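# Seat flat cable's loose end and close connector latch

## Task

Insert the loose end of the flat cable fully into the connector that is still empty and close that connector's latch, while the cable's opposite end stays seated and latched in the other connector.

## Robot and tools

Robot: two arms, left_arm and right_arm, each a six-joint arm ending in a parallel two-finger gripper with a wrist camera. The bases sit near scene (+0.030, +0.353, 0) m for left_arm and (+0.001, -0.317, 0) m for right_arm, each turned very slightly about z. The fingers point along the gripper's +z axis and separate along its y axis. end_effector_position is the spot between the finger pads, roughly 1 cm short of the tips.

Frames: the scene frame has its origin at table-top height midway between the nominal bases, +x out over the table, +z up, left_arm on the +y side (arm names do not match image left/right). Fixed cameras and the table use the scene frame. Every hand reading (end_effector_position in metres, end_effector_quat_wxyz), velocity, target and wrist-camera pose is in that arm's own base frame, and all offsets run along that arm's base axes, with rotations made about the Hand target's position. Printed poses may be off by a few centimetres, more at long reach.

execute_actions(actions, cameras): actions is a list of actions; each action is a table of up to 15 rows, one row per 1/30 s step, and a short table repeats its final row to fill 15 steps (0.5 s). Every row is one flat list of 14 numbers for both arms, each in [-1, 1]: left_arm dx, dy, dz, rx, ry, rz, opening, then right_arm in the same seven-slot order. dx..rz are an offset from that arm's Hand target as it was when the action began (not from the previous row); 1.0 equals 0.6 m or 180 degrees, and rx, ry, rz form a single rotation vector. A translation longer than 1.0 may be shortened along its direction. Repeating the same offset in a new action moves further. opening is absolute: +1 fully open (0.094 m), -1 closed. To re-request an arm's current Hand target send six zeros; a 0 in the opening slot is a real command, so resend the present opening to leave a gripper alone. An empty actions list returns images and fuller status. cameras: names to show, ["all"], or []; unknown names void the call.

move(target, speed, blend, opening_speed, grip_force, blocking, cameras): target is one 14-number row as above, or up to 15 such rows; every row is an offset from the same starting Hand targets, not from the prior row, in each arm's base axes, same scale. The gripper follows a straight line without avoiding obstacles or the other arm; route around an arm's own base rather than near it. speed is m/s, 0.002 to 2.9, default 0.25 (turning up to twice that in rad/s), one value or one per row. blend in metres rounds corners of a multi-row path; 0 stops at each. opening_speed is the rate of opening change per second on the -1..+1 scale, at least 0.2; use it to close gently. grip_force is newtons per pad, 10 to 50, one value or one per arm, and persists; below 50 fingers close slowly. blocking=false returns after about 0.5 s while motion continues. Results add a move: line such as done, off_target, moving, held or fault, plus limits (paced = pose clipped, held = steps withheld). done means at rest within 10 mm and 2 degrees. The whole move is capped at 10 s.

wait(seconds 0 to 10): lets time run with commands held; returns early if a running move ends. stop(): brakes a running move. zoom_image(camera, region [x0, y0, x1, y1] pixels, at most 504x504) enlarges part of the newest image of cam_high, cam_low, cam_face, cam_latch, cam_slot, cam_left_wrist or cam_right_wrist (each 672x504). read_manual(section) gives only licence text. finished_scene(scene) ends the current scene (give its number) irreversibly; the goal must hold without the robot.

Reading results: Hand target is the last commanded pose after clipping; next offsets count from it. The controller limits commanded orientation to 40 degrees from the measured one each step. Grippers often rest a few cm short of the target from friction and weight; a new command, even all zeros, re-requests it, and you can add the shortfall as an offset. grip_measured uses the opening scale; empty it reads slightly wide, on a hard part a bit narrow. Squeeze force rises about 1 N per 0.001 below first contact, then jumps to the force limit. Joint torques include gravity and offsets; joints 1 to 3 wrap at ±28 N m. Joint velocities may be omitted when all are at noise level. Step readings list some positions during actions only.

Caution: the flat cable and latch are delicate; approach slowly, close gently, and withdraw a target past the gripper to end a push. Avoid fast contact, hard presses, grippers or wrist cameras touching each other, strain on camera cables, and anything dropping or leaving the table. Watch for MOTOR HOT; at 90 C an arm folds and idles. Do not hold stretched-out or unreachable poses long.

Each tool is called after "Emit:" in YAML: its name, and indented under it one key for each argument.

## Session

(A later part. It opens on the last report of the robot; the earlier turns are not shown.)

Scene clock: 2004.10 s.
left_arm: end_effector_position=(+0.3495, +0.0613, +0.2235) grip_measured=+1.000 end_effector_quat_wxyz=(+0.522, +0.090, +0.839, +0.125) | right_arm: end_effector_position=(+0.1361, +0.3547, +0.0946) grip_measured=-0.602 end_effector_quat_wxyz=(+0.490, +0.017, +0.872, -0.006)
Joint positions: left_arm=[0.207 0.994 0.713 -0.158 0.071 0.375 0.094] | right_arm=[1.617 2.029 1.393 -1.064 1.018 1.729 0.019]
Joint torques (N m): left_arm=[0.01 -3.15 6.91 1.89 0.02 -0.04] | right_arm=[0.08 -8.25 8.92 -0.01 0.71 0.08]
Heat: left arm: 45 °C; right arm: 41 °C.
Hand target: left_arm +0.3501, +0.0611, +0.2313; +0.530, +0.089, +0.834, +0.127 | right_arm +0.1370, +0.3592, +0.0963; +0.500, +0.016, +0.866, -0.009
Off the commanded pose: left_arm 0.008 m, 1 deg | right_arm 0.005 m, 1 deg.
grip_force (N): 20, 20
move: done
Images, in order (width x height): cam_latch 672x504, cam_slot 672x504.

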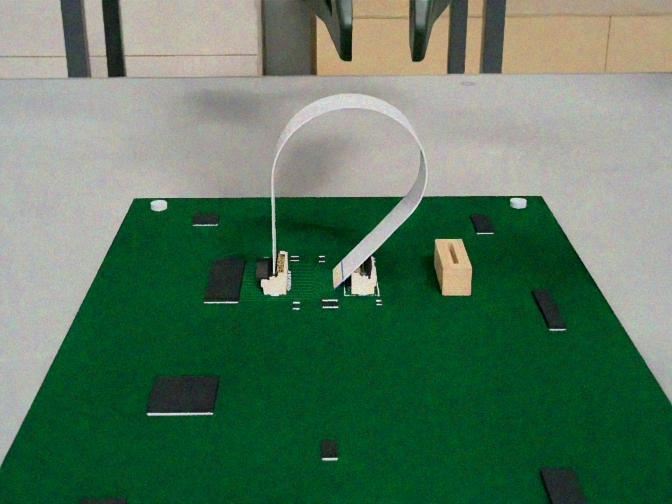

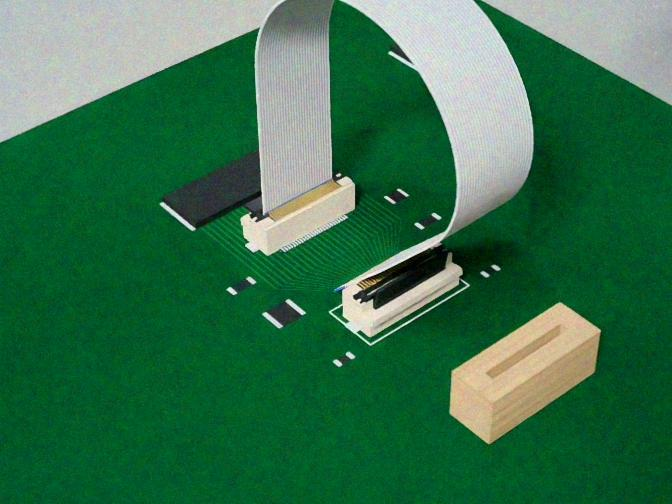

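Emit:
move:
  target: [0,0,0,0,0,0,1,0,0.012,-0.045,0,0,0,-0.7]
  speed: 0.06
  cameras: ["cam_latch","cam_face"]

Scene clock: 2041.70 s.
left_arm: end_effector_position=(+0.3495, +0.0613, +0.2235) grip_measured=+1.000 end_effector_quat_wxyz=(+0.522, +0.090, +0.839, +0.125) | right_arm: end_effector_position=(+0.1360, +0.3605, +0.0700) grip_measured=-0.698 end_effector_quat_wxyz=(+0.491, +0.013, +0.871, -0.015)
Joint positions: left_arm=[0.207 0.994 0.713 -0.158 0.071 0.375 0.094] | right_arm=[1.617 2.1 1.393 -1.013 1.02 1.731 0.014]
Joint torques (N m): left_arm=[0.01 -3.14 6.9 1.89 0.01 -0.04] | right_arm=[0.12 -8.85 7.82 0.25 0.68 0.09]
Heat: left arm: 45 °C; right arm: 38 °C.
Hand target: left_arm +0.3501, +0.0611, +0.2313; +0.530, +0.089, +0.834, +0.127 | right_arm +0.1370, +0.3664, +0.0695; +0.500, +0.015, +0.866, -0.009
Off the commanded pose: left_arm 0.008 m, 1 deg | right_arm 0.006 m, 1 deg.
grip_force (N): 20, 20
move: done
Images, in order (width x height): cam_face 672x504, cam_latch 672x504.

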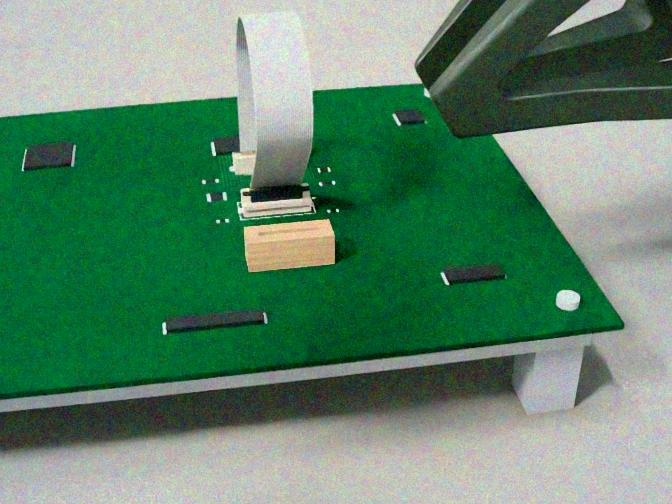

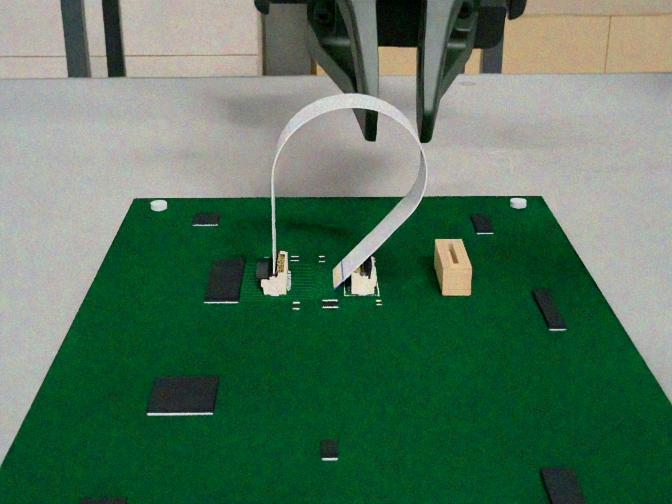

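Emit:
move:
  target: [0,0,0,0,0,0,1,0.03,0.011,-0.006,0,0,0,-0.6]
  speed: 0.06
  cameras: ["cam_latch","cam_face"]

Scene clock: 2056.07 s.
left_arm: end_effector_position=(+0.3495, +0.0613, +0.2235) grip_measured=+1.000 end_effector_quat_wxyz=(+0.522, +0.090, +0.839, +0.125) | right_arm: end_effector_position=(+0.1517, +0.3691, +0.0671) grip_measured=-0.602 end_effector_quat_wxyz=(+0.490, +0.017, +0.871, -0.007)
Joint positions: left_arm=[0.207 0.994 0.713 -0.158 0.071 0.375 0.094] | right_arm=[1.574 2.106 1.393 -0.921 1.023 1.649 0.019]
Joint torques (N m): left_arm=[-0.02 -3.14 6.9 1.89 0.02 -0.05] | right_arm=[-0.24 -8.95 7.73 0.35 0.69 -0.04]
Heat: left arm: 45 °C; right arm: 38 °C.
Hand target: left_arm +0.3501, +0.0611, +0.2313; +0.530, +0.089, +0.834, +0.127 | right_arm +0.1549, +0.3730, +0.0658; +0.500, +0.015, +0.866, -0.009
Off the commanded pose: left_arm 0.008 m, 1 deg | right_arm 0.005 m, 1 deg.
grip_force (N): 20, 20
move: done
Images, in order (width x height): cam_face 672x504, cam_latch 672x504.

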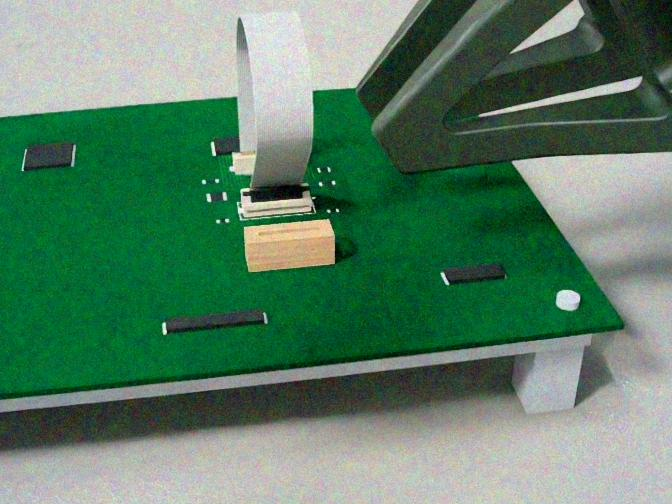

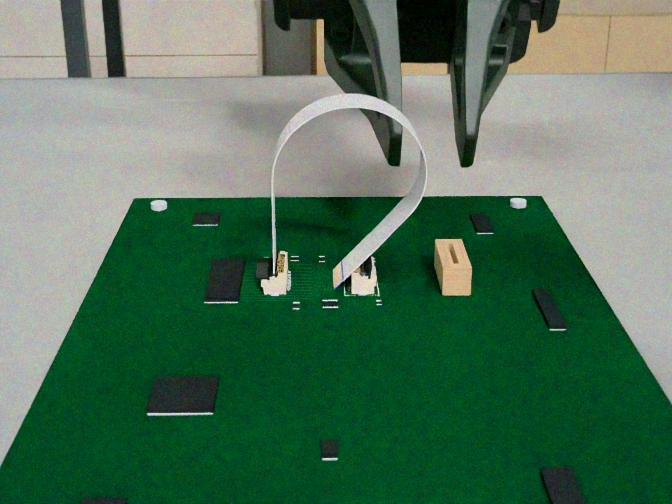

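Emit:
move:
  target: [0,0,0,0,0,0,1,0.045,-0.005,-0.002,0,0,0,-0.6]
  speed: 0.06
  cameras: ["cam_latch","cam_face","cam_slot"]

Scene clock: 2064.77 s.
left_arm: end_effector_position=(+0.3495, +0.0613, +0.2235) grip_measured=+1.000 end_effector_quat_wxyz=(+0.522, +0.090, +0.839, +0.125) | right_arm: end_effector_position=(+0.1797, +0.3744, +0.0619) grip_measured=-0.602 end_effector_quat_wxyz=(+0.491, +0.017, +0.871, -0.006)
Joint positions: left_arm=[0.207 0.994 0.713 -0.158 0.071 0.375 0.094] | right_arm=[1.501 2.106 1.368 -0.773 1.025 1.507 0.019]
Joint torques (N m): left_arm=[0.01 -3.12 6.9 1.89 0.02 -0.04] | right_arm=[-0.2 -11.79 4.63 0.6 0.71 -0.07]
Heat: left arm: 45 °C; right arm: 38 °C.
Hand target: left_arm +0.3501, +0.0611, +0.2313; +0.530, +0.089, +0.834, +0.127 | right_arm +0.1820, +0.3700, +0.0647; +0.500, +0.016, +0.866, -0.009
Off the commanded pose: left_arm 0.008 m, 1 deg | right_arm 0.006 m, 1 deg.
grip_force (N): 20, 20
move: done
Images, in order (width x height): cam_face 672x504, cam_latch 672x504, cam_slot 672x504.

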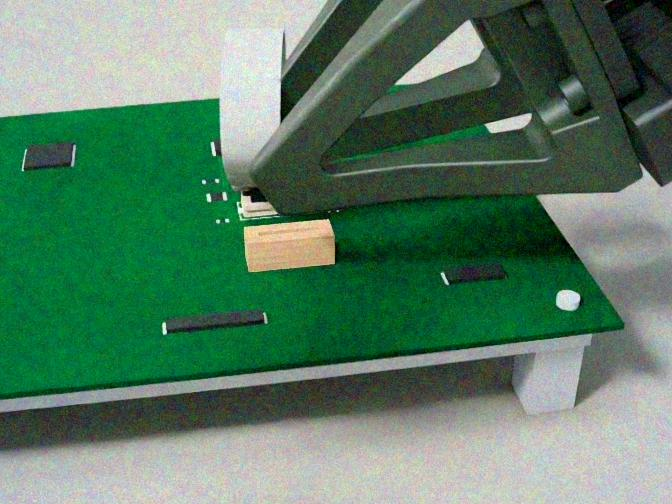

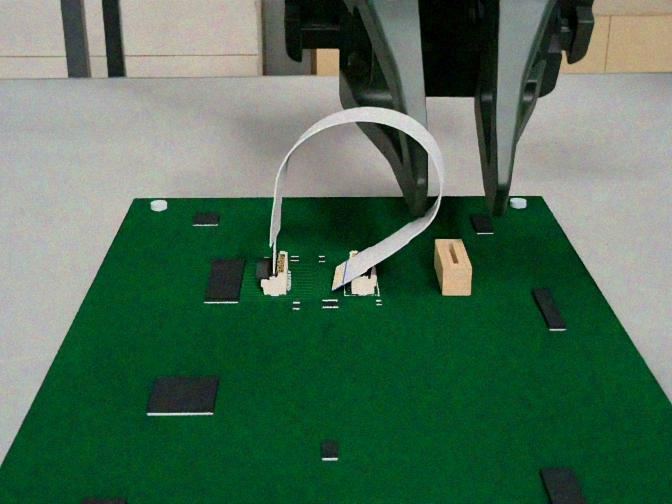

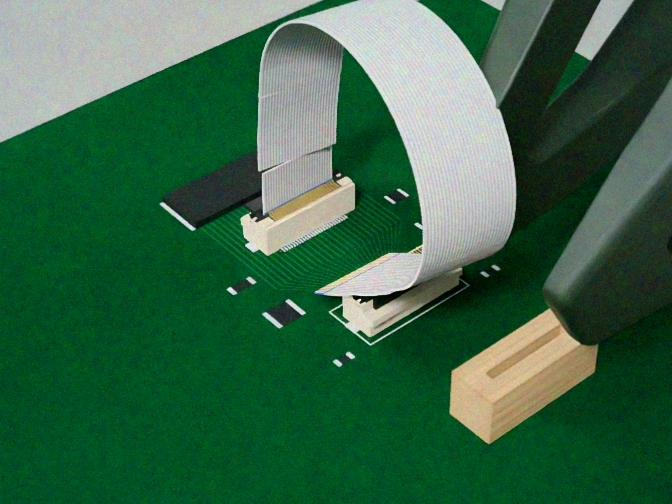

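Emit:
move:
  target: [0,0,0,0,0,0,1,-0.053,-0.018,0.006,0,0,0,-0.6]
  speed: 0.06
  cameras: ["cam_latch","cam_face","cam_slot"]

Scene clock: 2076.17 s.
left_arm: end_effector_position=(+0.3495, +0.0613, +0.2235) grip_measured=+1.000 end_effector_quat_wxyz=(+0.522, +0.090, +0.839, +0.125) | right_arm: end_effector_position=(+0.1496, +0.3643, +0.0602) grip_measured=-0.602 end_effector_quat_wxyz=(+0.491, +0.016, +0.871, -0.008)
Joint positions: left_arm=[0.207 0.994 0.713 -0.158 0.071 0.375 0.094] | right_arm=[1.581 2.106 1.359 -0.899 1.026 1.66 0.019]
Joint torques (N m): left_arm=[-0.01 -3.14 6.91 1.89 0.01 -0.05] | right_arm=[0.03 -12.77 4.88 0.06 0.69 0.05]
Heat: left arm: 45 °C; right arm: 39 °C.
Hand target: left_arm +0.3501, +0.0611, +0.2313; +0.530, +0.089, +0.834, +0.127 | right_arm +0.1502, +0.3592, +0.0682; +0.500, +0.016, +0.866, -0.009
Off the commanded pose: left_arm 0.008 m, 1 deg | right_arm 0.010 m, 1 deg.
grip_force (N): 20, 20
move: done
Images, in order (width x height): cam_face 672x504, cam_latch 672x504, cam_slot 672x504.

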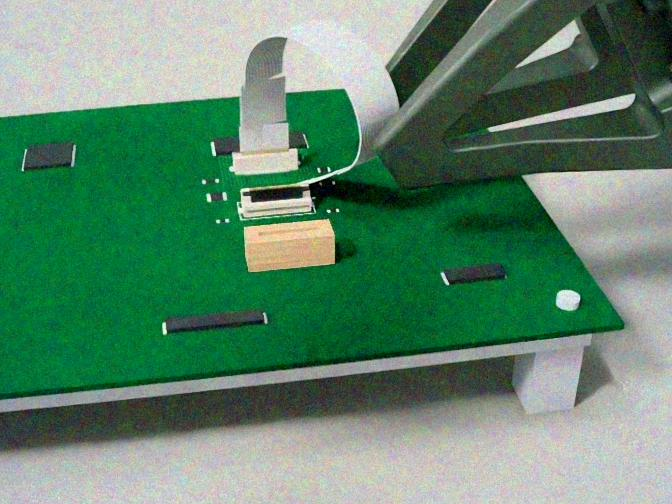

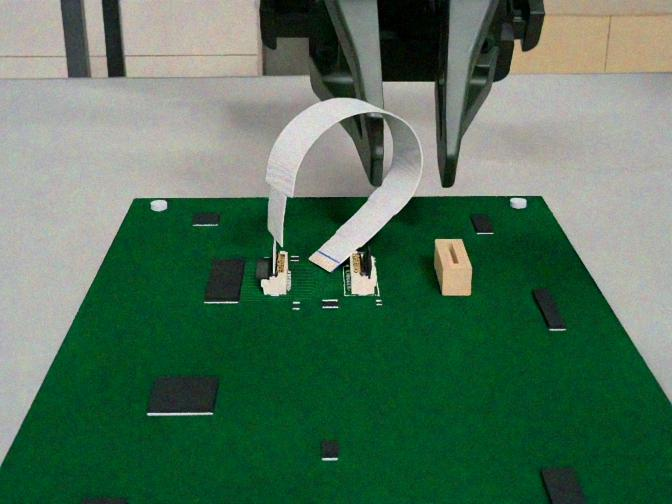

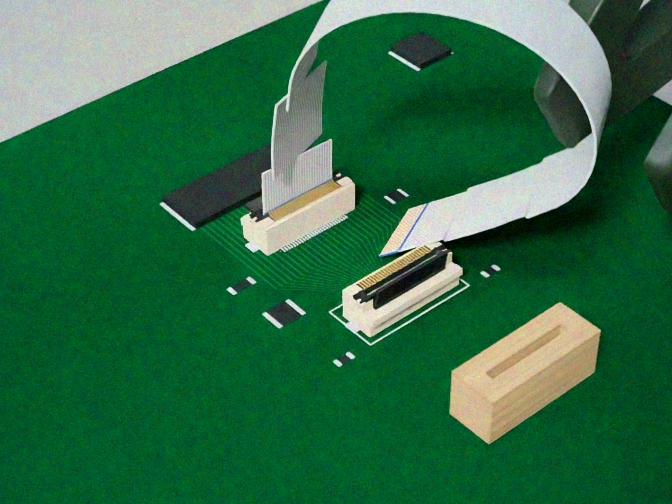

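Emit:
move:
  target: [0,0,0,0,0,0,1,-0.05,0.0,0.006,0,0,0,-0.6]
  speed: 0.06
  cameras: ["cam_latch","cam_face","cam_slot"]

Scene clock: 2092.37 s.
left_arm: end_effector_position=(+0.3495, +0.0613, +0.2235) grip_measured=+1.000 end_effector_quat_wxyz=(+0.522, +0.090, +0.839, +0.125) | right_arm: end_effector_position=(+0.1206, +0.3547, +0.0685) grip_measured=-0.602 end_effector_quat_wxyz=(+0.496, +0.014, +0.868, -0.011)
Joint positions: left_arm=[0.207 0.994 0.713 -0.158 0.071 0.375 0.094] | right_arm=[1.664 2.106 1.382 -1.067 1.024 1.819 0.019]
Joint torques (N m): left_arm=[-0.01 -3.12 6.89 1.89 0.02 -0.04] | right_arm=[0.03 -9.68 8.57 -0.15 0.54 0.1]
Heat: left arm: 45 °C; right arm: 39 °C.
Hand target: left_arm +0.3501, +0.0611, +0.2313; +0.530, +0.089, +0.834, +0.127 | right_arm +0.1202, +0.3592, +0.0718; +0.500, +0.016, +0.866, -0.009
Off the commanded pose: left_arm 0.008 m, 1 deg | right_arm 0.006 m, 1 deg.
grip_force (N): 20, 20
move: done
Images, in order (width x height): cam_face 672x504, cam_latch 672x504, cam_slot 672x504.

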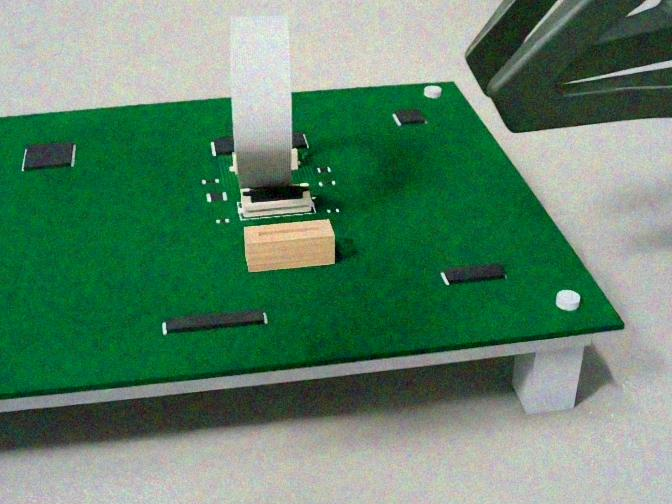

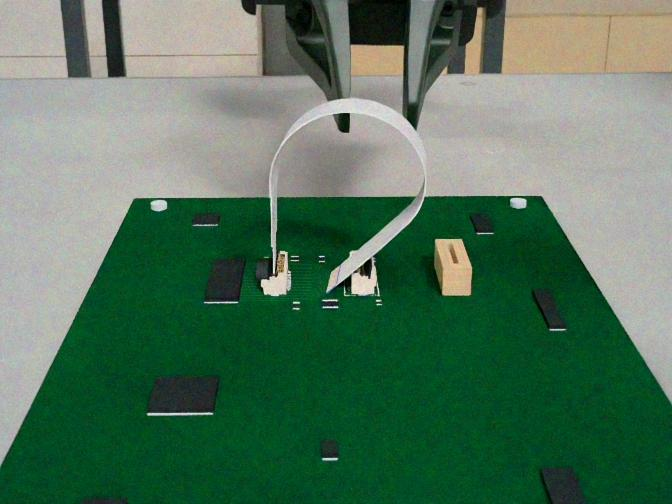

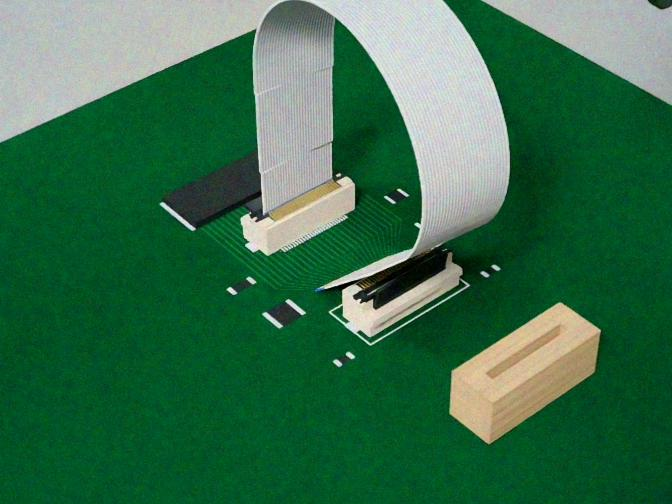

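Emit:
move:
  target: [0,0,0,0,0,0,1,0.05,0.012,-0.004,0,0,0,-0.55]
  speed: 0.06
  cameras: ["cam_latch"]

Scene clock: 2103.13 s.
left_arm: end_effector_position=(+0.3495, +0.0613, +0.2235) grip_measured=+1.000 end_effector_quat_wxyz=(+0.522, +0.090, +0.839, +0.125) | right_arm: end_effector_position=(+0.1473, +0.3639, +0.0654) grip_measured=-0.552 end_effector_quat_wxyz=(+0.491, +0.014, +0.871, -0.014)
Joint positions: left_arm=[0.207 0.994 0.713 -0.158 0.071 0.375 0.094] | right_arm=[1.587 2.106 1.382 -0.946 1.024 1.676 0.021]
Joint torques (N m): left_arm=[-0.01 -3.14 6.89 1.9 0.02 -0.04] | right_arm=[-0.27 -10.76 6.75 0.34 0.7 -0.06]
Heat: left arm: 45 °C; right arm: 39 °C.
Hand target: left_arm +0.3501, +0.0611, +0.2313; +0.530, +0.089, +0.834, +0.127 | right_arm +0.1501, +0.3664, +0.0694; +0.500, +0.015, +0.866, -0.009
Off the commanded pose: left_arm 0.008 m, 1 deg | right_arm 0.006 m, 1 deg.
grip_force (N): 20, 20
move: done
Images, in order (width x height): cam_latch 672x504.

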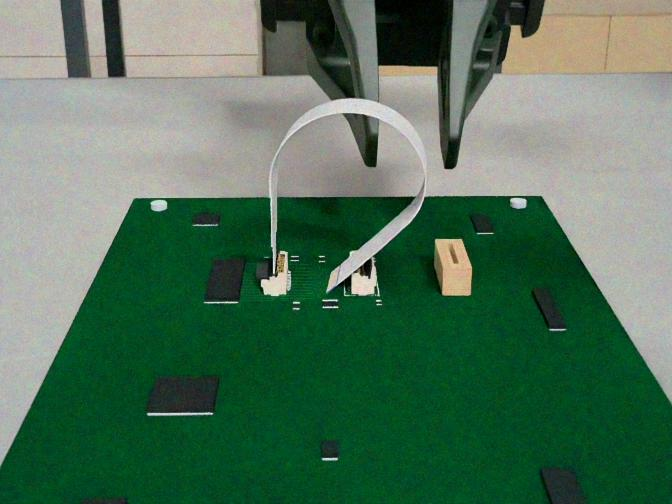

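Emit:
move:
  target: [0,0,0,0,0,0,1,0.048,0.002,-0.001,0,0,0,-0.55]
  speed: 0.06
  cameras: ["cam_latch","cam_face","cam_slot"]

Scene clock: 2111.70 s.
left_arm: end_effector_position=(+0.3495, +0.0613, +0.2235) grip_measured=+1.000 end_effector_quat_wxyz=(+0.522, +0.090, +0.839, +0.125) | right_arm: end_effector_position=(+0.1765, +0.3713, +0.0613) grip_measured=-0.552 end_effector_quat_wxyz=(+0.491, +0.014, +0.871, -0.012)
Joint positions: left_arm=[0.207 0.994 0.713 -0.158 0.071 0.375 0.094] | right_arm=[1.509 2.106 1.366 -0.796 1.026 1.522 0.021]
Joint torques (N m): left_arm=[-0.01 -3.12 6.89 1.89 0.02 -0.04] | right_arm=[-0.31 -13.14 4.67 0.55 0.68 -0.02]
Heat: left arm: 45 °C; right arm: 39 °C.
Hand target: left_arm +0.3501, +0.0611, +0.2313; +0.530, +0.089, +0.834, +0.127 | right_arm +0.1790, +0.3676, +0.0688; +0.500, +0.015, +0.866, -0.009
Off the commanded pose: left_arm 0.008 m, 1 deg | right_arm 0.009 m, 1 deg.
grip_force (N): 20, 20
move: done
Images, in order (width x height): cam_face 672x504, cam_latch 672x504, cam_slot 672x504.

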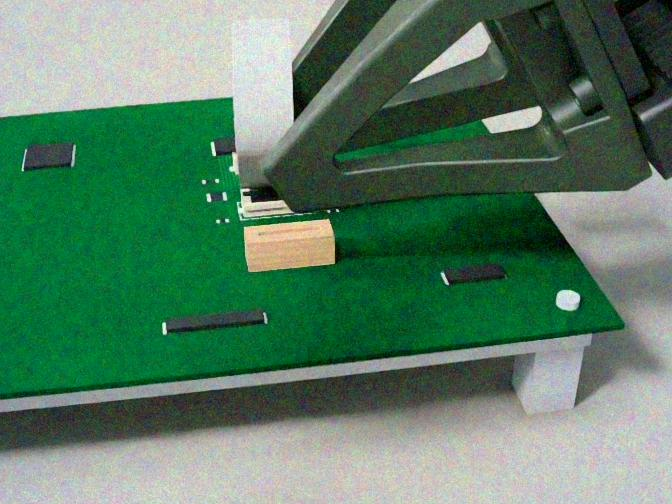

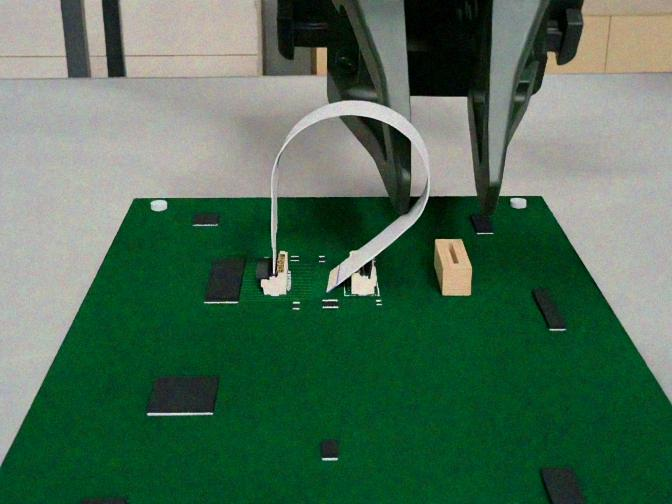

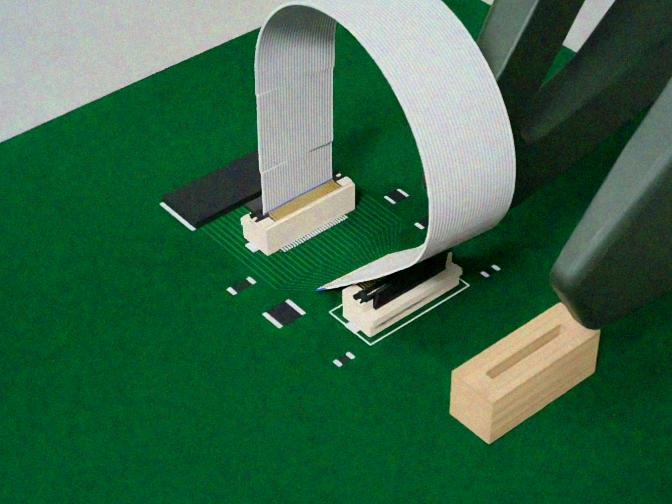

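Emit:
move:
  target: [0,0,0,0,0,0,1,0.012,-0.006,0,0,0,0,-0.6]
  speed: 0.05
  cameras: ["cam_latch","cam_face","cam_slot"]

Scene clock: 2126.97 s.
left_arm: end_effector_position=(+0.3495, +0.0613, +0.2235) grip_measured=+1.000 end_effector_quat_wxyz=(+0.522, +0.090, +0.839, +0.125) | right_arm: end_effector_position=(+0.1830, +0.3682, +0.0603) grip_measured=-0.598 end_effector_quat_wxyz=(+0.491, +0.012, +0.871, -0.013)
Joint positions: left_arm=[0.207 0.994 0.713 -0.158 0.071 0.375 0.094] | right_arm=[1.492 2.091 1.337 -0.751 1.026 1.482 0.019]
Joint torques (N m): left_arm=[-0.02 -3.14 6.89 1.89 0.02 -0.03] | right_arm=[-0.51 -13.41 4.62 0.57 0.68 -0.06]
Heat: left arm: 45 °C; right arm: 40 °C.
Hand target: left_arm +0.3501, +0.0611, +0.2313; +0.530, +0.089, +0.834, +0.127 | right_arm +0.1862, +0.3641, +0.0689; +0.500, +0.016, +0.866, -0.009
Off the commanded pose: left_arm 0.008 m, 1 deg | right_arm 0.010 m, 1 deg.
grip_force (N): 20, 20
move: done
Images, in order (width x height): cam_face 672x504, cam_latch 672x504, cam_slot 672x504.

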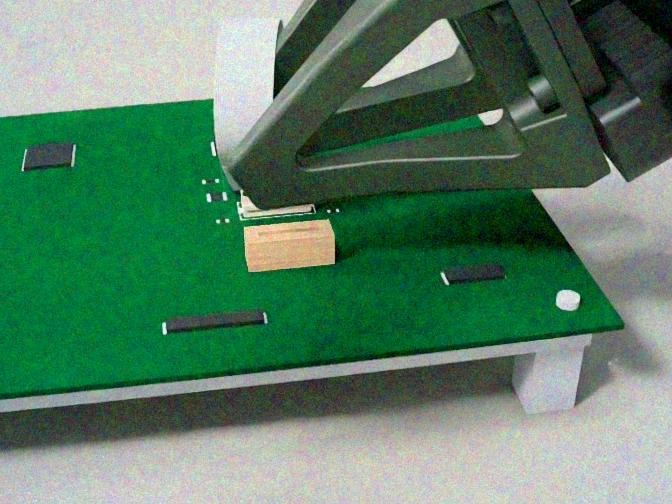

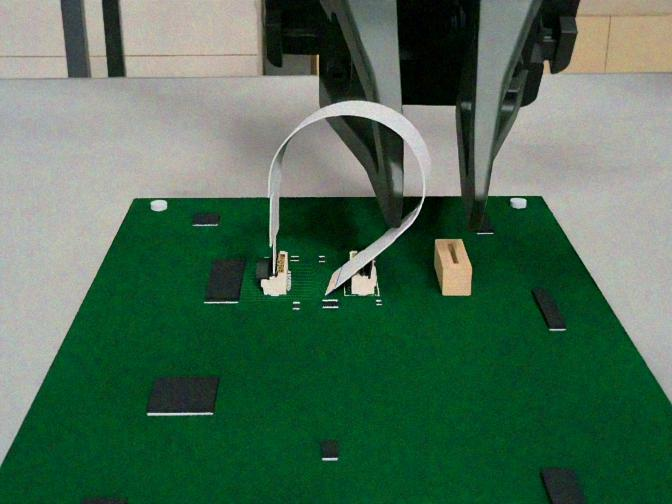

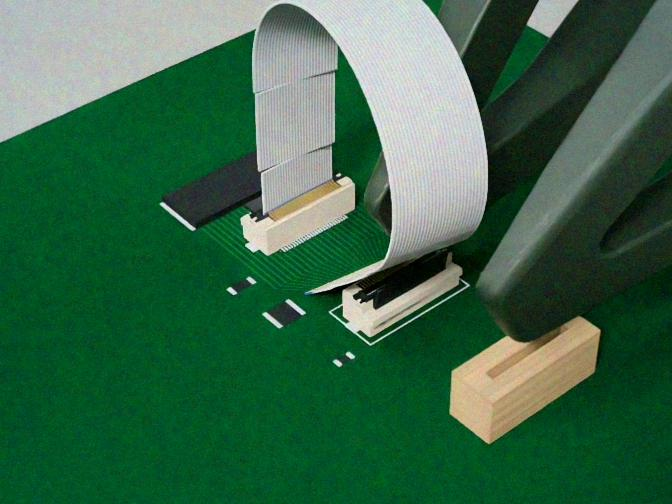

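Emit:
move:
  target: [0,0,0,0,0,0,1,0,0,0,0,0,0,-1]
  speed: 0.05
  opening_speed: 0.3
  cameras: ["cam_latch","cam_face","cam_slot"]

Scene clock: 2140.50 s.
left_arm: end_effector_position=(+0.3495, +0.0613, +0.2235) grip_measured=+1.000 end_effector_quat_wxyz=(+0.522, +0.090, +0.839, +0.125) | right_arm: end_effector_position=(+0.1830, +0.3683, +0.0603) grip_measured=-0.986 end_effector_quat_wxyz=(+0.491, +0.012, +0.871, -0.012)
Joint positions: left_arm=[0.207 0.994 0.713 -0.158 0.071 0.375 0.094] | right_arm=[1.492 2.091 1.337 -0.75 1.026 1.481 0.001]
Joint torques (N m): left_arm=[-0.01 -3.15 6.9 1.89 0.02 -0.04] | right_arm=[-0.5 -13.37 4.6 0.57 0.68 -0.08]
Heat: left arm: 45 °C; right arm: 40 °C.
Hand target: left_arm +0.3501, +0.0611, +0.2313; +0.530, +0.089, +0.834, +0.127 | right_arm +0.1862, +0.3640, +0.0689; +0.500, +0.016, +0.866, -0.009
Off the commanded pose: left_arm 0.008 m, 1 deg | right_arm 0.010 m, 1 deg.
grip_force (N): 20, 20
move: done
Images, in order (width x height): cam_face 672x504, cam_latch 672x504, cam_slot 672x504.

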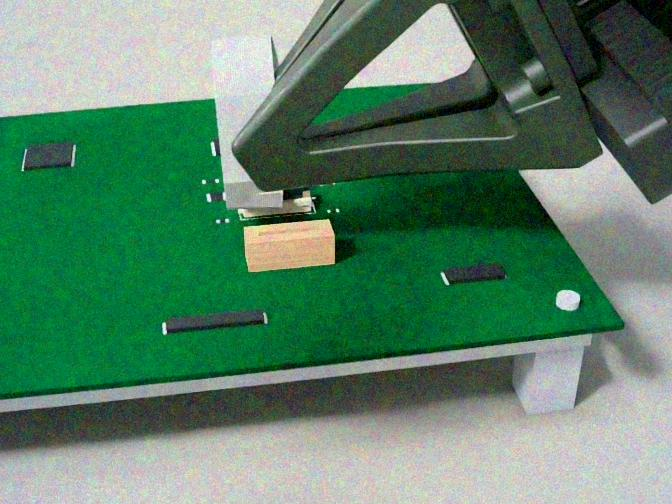

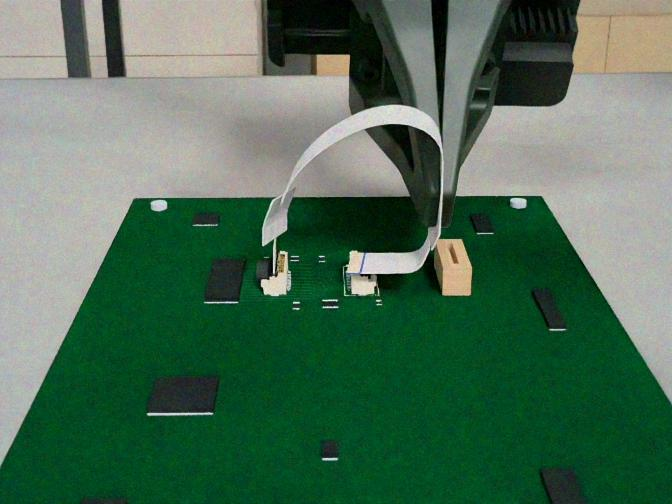

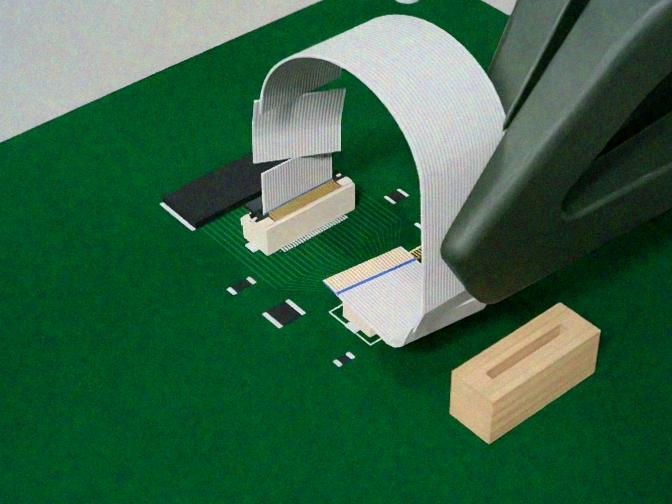

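Emit:
move:
  target:
    - [0,0,0,0,0,0,1,0,-0.01,0.03,0,0,0,-1]
    - [0,0,0,0,0,0,1,-0.005,-0.02,0.05,0,0,0,-1]
  speed: 0.06
  blend: 0.005
  cameras: ["cam_latch","cam_face","cam_slot"]

Scene clock: 2149.50 s.
left_arm: end_effector_position=(+0.3495, +0.0613, +0.2235) grip_measured=+1.000 end_effector_quat_wxyz=(+0.522, +0.090, +0.839, +0.125) | right_arm: end_effector_position=(+0.1806, +0.3578, +0.0854) grip_measured=-0.987 end_effector_quat_wxyz=(+0.484, +0.012, +0.875, -0.011)
Joint positions: left_arm=[0.207 0.994 0.713 -0.158 0.071 0.375 0.094] | right_arm=[1.492 2.007 1.329 -0.826 1.01 1.481 0.001]
Joint torques (N m): left_arm=[0.01 -3.14 6.89 1.89 0.02 -0.04] | right_arm=[0.01 -13.26 5.22 0.39 0.83 0.03]
Heat: left arm: 45 °C; right arm: 40 °C.
Hand target: left_arm +0.3501, +0.0611, +0.2313; +0.530, +0.089, +0.834, +0.127 | right_arm +0.1832, +0.3520, +0.0989; +0.500, +0.016, +0.866, -0.009
Off the commanded pose: left_arm 0.008 m, 1 deg | right_arm 0.015 m, 2 deg.
grip_force (N): 20, 20
move: off_target (right_arm)
Images, in order (width x height): cam_face 672x504, cam_latch 672x504, cam_slot 672x504.

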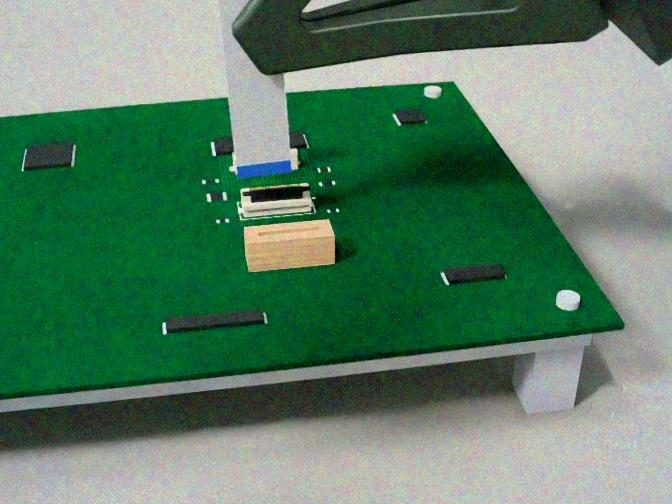

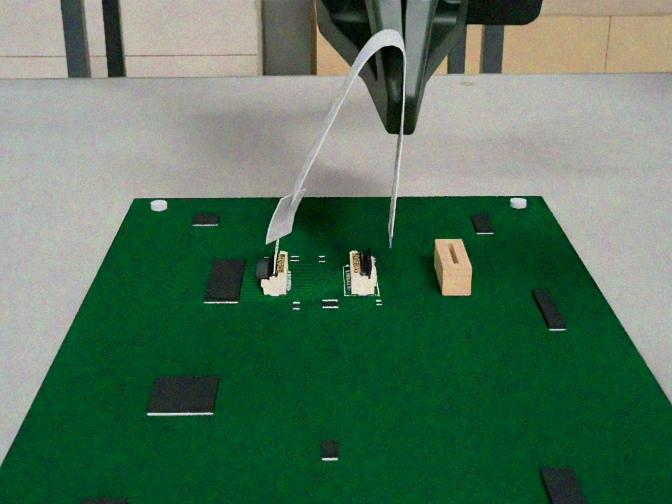

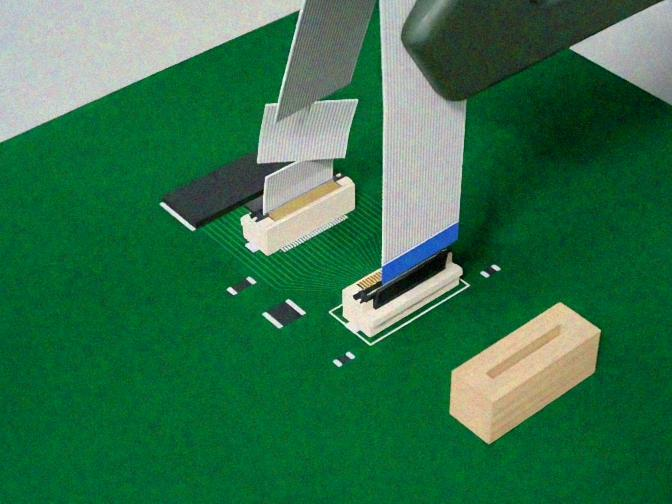

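Emit:
move:
  target: [0,0,0,0,0,0,1,-0.008,-0.014,0,0,0,0,-1]
  speed: 0.05
  cameras: ["cam_latch","cam_face","cam_slot"]

Emit:
zoom_image:
  camera: "cam_latch"
  region: [330, 210, 400, 300]

Emit:
zoom_image:
  camera: "cam_slot"
  region: [330, 180, 480, 350]

Emit:
zoom_image:
  camera: "cam_face"
  region: [215, 120, 335, 220]

Scene clock: 2160.57 s.
left_arm: end_effector_position=(+0.3495, +0.0613, +0.2235) grip_measured=+1.000 end_effector_quat_wxyz=(+0.522, +0.090, +0.839, +0.125) | right_arm: end_effector_position=(+0.1778, +0.3500, +0.0874) grip_measured=-0.987 end_effector_quat_wxyz=(+0.485, +0.015, +0.875, -0.009)
Joint positions: left_arm=[0.207 0.994 0.713 -0.158 0.071 0.375 0.094] | right_arm=[1.498 1.978 1.296 -0.831 1.011 1.501 0.001]
Joint torques (N m): left_arm=[-0.02 -3.15 6.9 1.89 0.02 -0.05] | right_arm=[0.53 -12.7 4.96 0.32 0.82 0.04]
Heat: left arm: 45 °C; right arm: 40 °C.
Hand target: left_arm +0.3501, +0.0611, +0.2313; +0.530, +0.089, +0.834, +0.127 | right_arm +0.1783, +0.3437, +0.0988; +0.500, +0.015, +0.866, -0.009
Off the commanded pose: left_arm 0.008 m, 1 deg | right_arm 0.013 m, 2 deg.
grip_force (N): 20, 20
move: off_target (right_arm)
Images, in order (width x height): cam_face 672x504, cam_latch 672x504, cam_slot 672x504.

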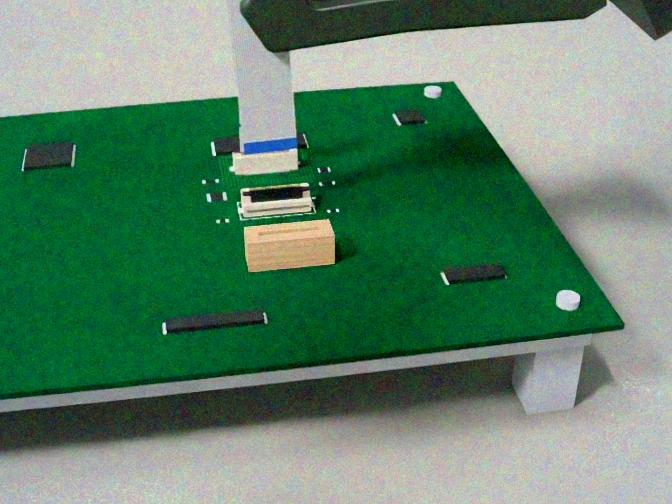

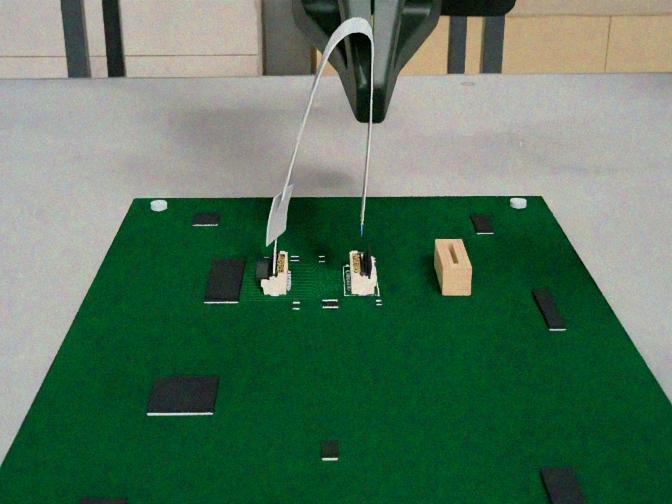

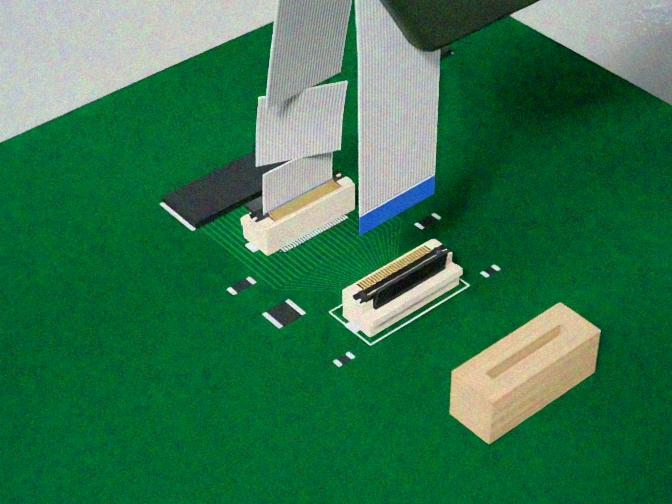

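Scaled by 5.600 from the camera's 672x504 image, which has a finer 960x720 frame.

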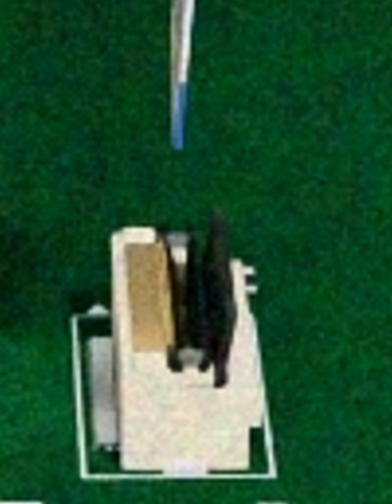

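Scaled by 2.965 from the camera's 672x504 image, which has a finer 960x720 frame.

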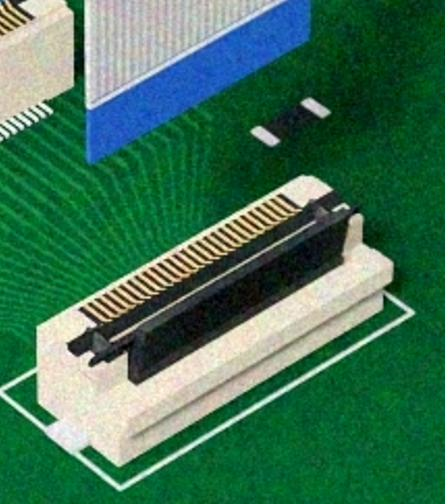

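Scaled by 4.200 from the camera's 672x504 image, which has a finer 960x720 frame.

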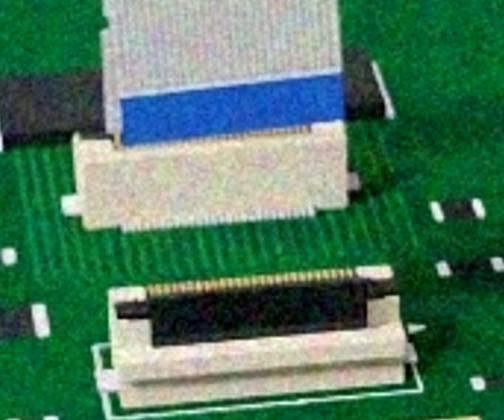

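Emit:
move:
  target: [0,0,0,0,0,0,1,-0.003,-0.003,-0.005,0.017,0,0,-1]
  speed: 0.04
  cameras: ["cam_latch","cam_face","cam_slot"]

Emit:
zoom_image:
  camera: "cam_latch"
  region: [330, 210, 400, 300]

Emit:
zoom_image:
  camera: "cam_slot"
  region: [330, 180, 480, 350]

Emit:
zoom_image:
  camera: "cam_face"
  region: [215, 120, 335, 220]

Scene clock: 2177.73 s.
left_arm: end_effector_position=(+0.3495, +0.0613, +0.2235) grip_measured=+1.000 end_effector_quat_wxyz=(+0.522, +0.090, +0.839, +0.125) | right_arm: end_effector_position=(+0.1765, +0.3445, +0.0866) grip_measured=-0.987 end_effector_quat_wxyz=(+0.487, +0.025, +0.873, +0.005)
Joint positions: left_arm=[0.207 0.994 0.713 -0.158 0.071 0.375 0.094] | right_arm=[1.501 1.947 1.243 -0.786 1.015 1.512 0.001]
Joint torques (N m): left_arm=[0.01 -3.14 6.89 1.89 0.02 -0.04] | right_arm=[0.47 -12.18 4.74 0.61 0.74 0.02]
Heat: left arm: 45 °C; right arm: 39 °C.
Hand target: left_arm +0.3501, +0.0611, +0.2313; +0.530, +0.089, +0.834, +0.127 | right_arm +0.1766, +0.3419, +0.0959; +0.499, +0.029, +0.866, +0.014
Off the commanded pose: left_arm 0.008 m, 1 deg | right_arm 0.010 m, 2 deg.
grip_force (N): 20, 20
move: done
Images, in order (width x height): cam_face 672x504, cam_latch 672x504, cam_slot 672x504.

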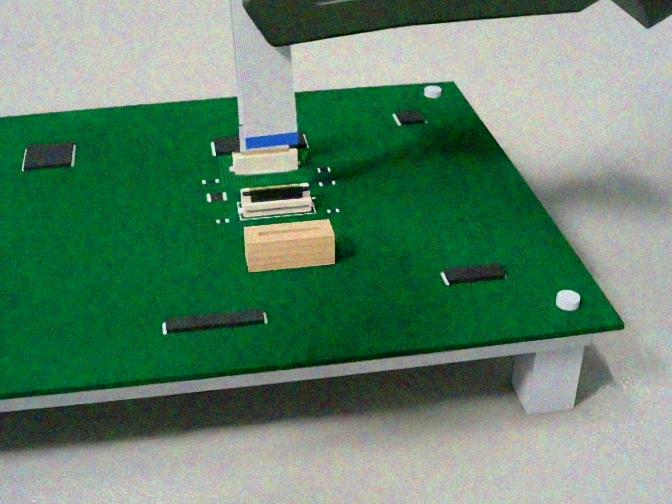

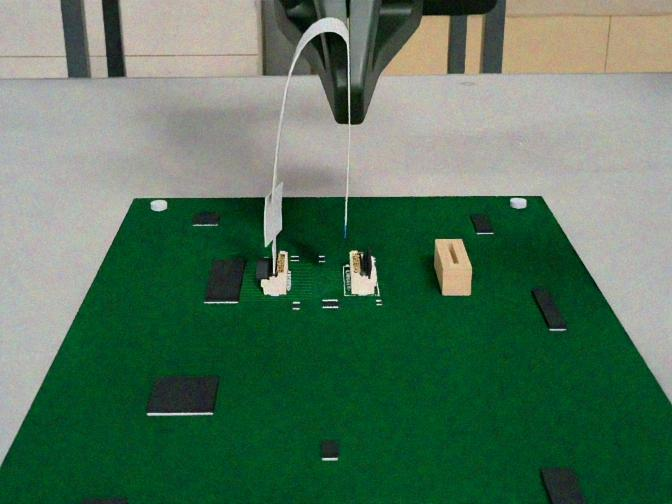

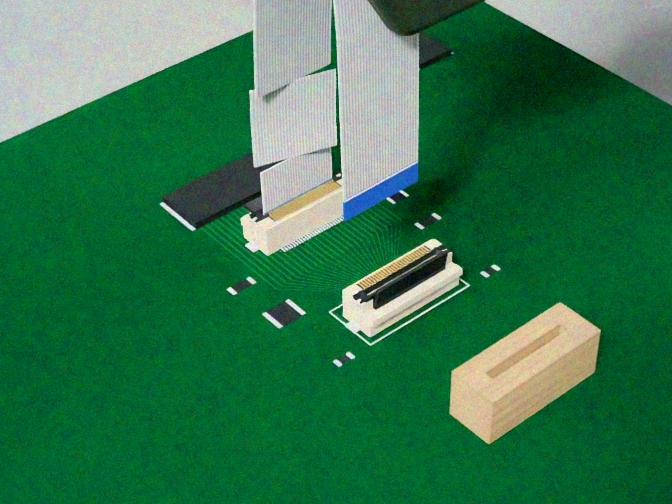

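Scaled by 5.600 from the camera's 672x504 image, which has a finer 960x720 frame.

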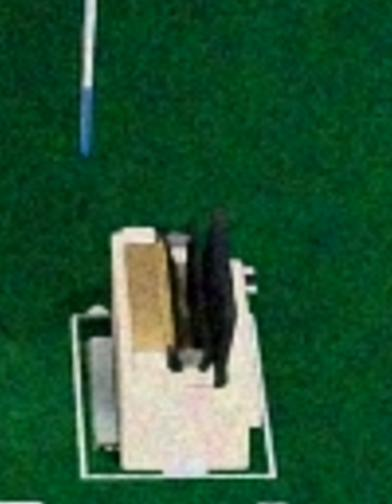

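Scaled by 2.965 from the camera's 672x504 image, which has a finer 960x720 frame.

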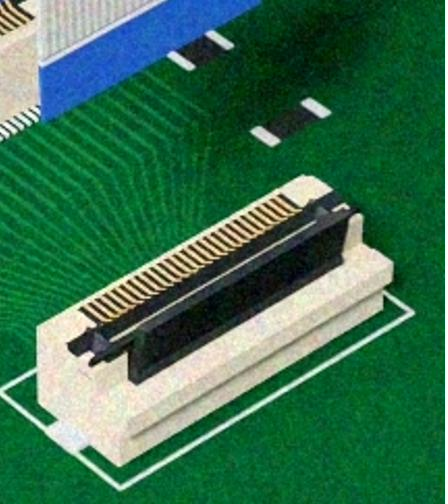

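Scaled by 4.200 from the camera's 672x504 image, which has a finer 960x720 frame.

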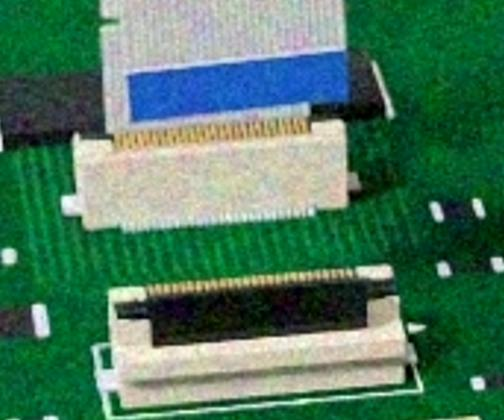

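Emit:
move:
  target: [0,0,0,0,0,0,1,-0.001,0.006,-0.014,0,0,0,-1]
  speed: 0.04
  cameras: ["cam_latch"]

Emit:
zoom_image:
  camera: "cam_latch"
  region: [330, 210, 400, 300]

Scene clock: 2188.87 s.
left_arm: end_effector_position=(+0.3495, +0.0613, +0.2235) grip_measured=+1.000 end_effector_quat_wxyz=(+0.522, +0.090, +0.839, +0.125) | right_arm: end_effector_position=(+0.1758, +0.3486, +0.0869) grip_measured=-0.987 end_effector_quat_wxyz=(+0.487, +0.030, +0.873, +0.016)
Joint positions: left_arm=[0.207 0.994 0.713 -0.158 0.071 0.375 0.094] | right_arm=[1.504 1.947 1.243 -0.764 1.015 1.516 0.001]
Joint torques (N m): left_arm=[-0.01 -3.14 6.9 1.89 0.02 -0.04] | right_arm=[0.43 -9.68 5.01 0.71 0.77 0.08]
Heat: left arm: 45 °C; right arm: 40 °C.
Hand target: left_arm +0.3501, +0.0611, +0.2313; +0.530, +0.089, +0.834, +0.127 | right_arm +0.1759, +0.3455, +0.0875; +0.499, +0.029, +0.866, +0.014
Off the commanded pose: left_arm 0.008 m, 1 deg | right_arm 0.003 m, 2 deg.
grip_force (N): 20, 20
move: done
Images, in order (width x height): cam_latch 672x504.

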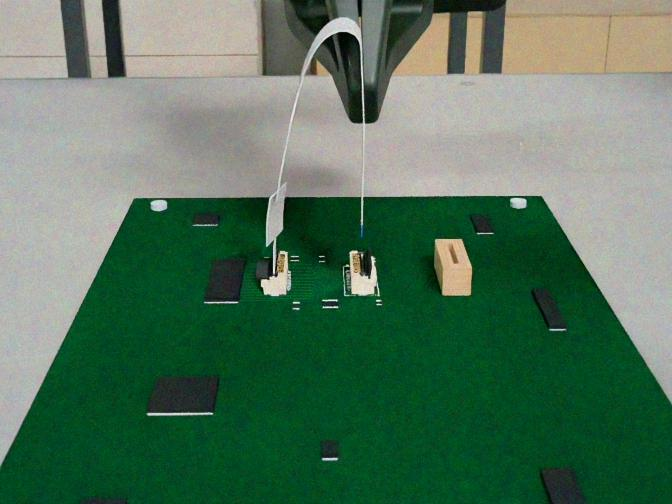

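Scaled by 5.600 from the camera's 672x504 image, which has a finer 960x720 frame.

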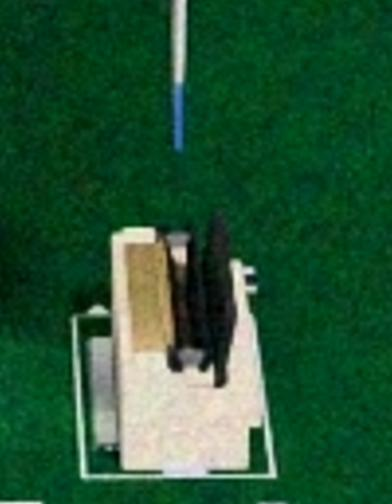

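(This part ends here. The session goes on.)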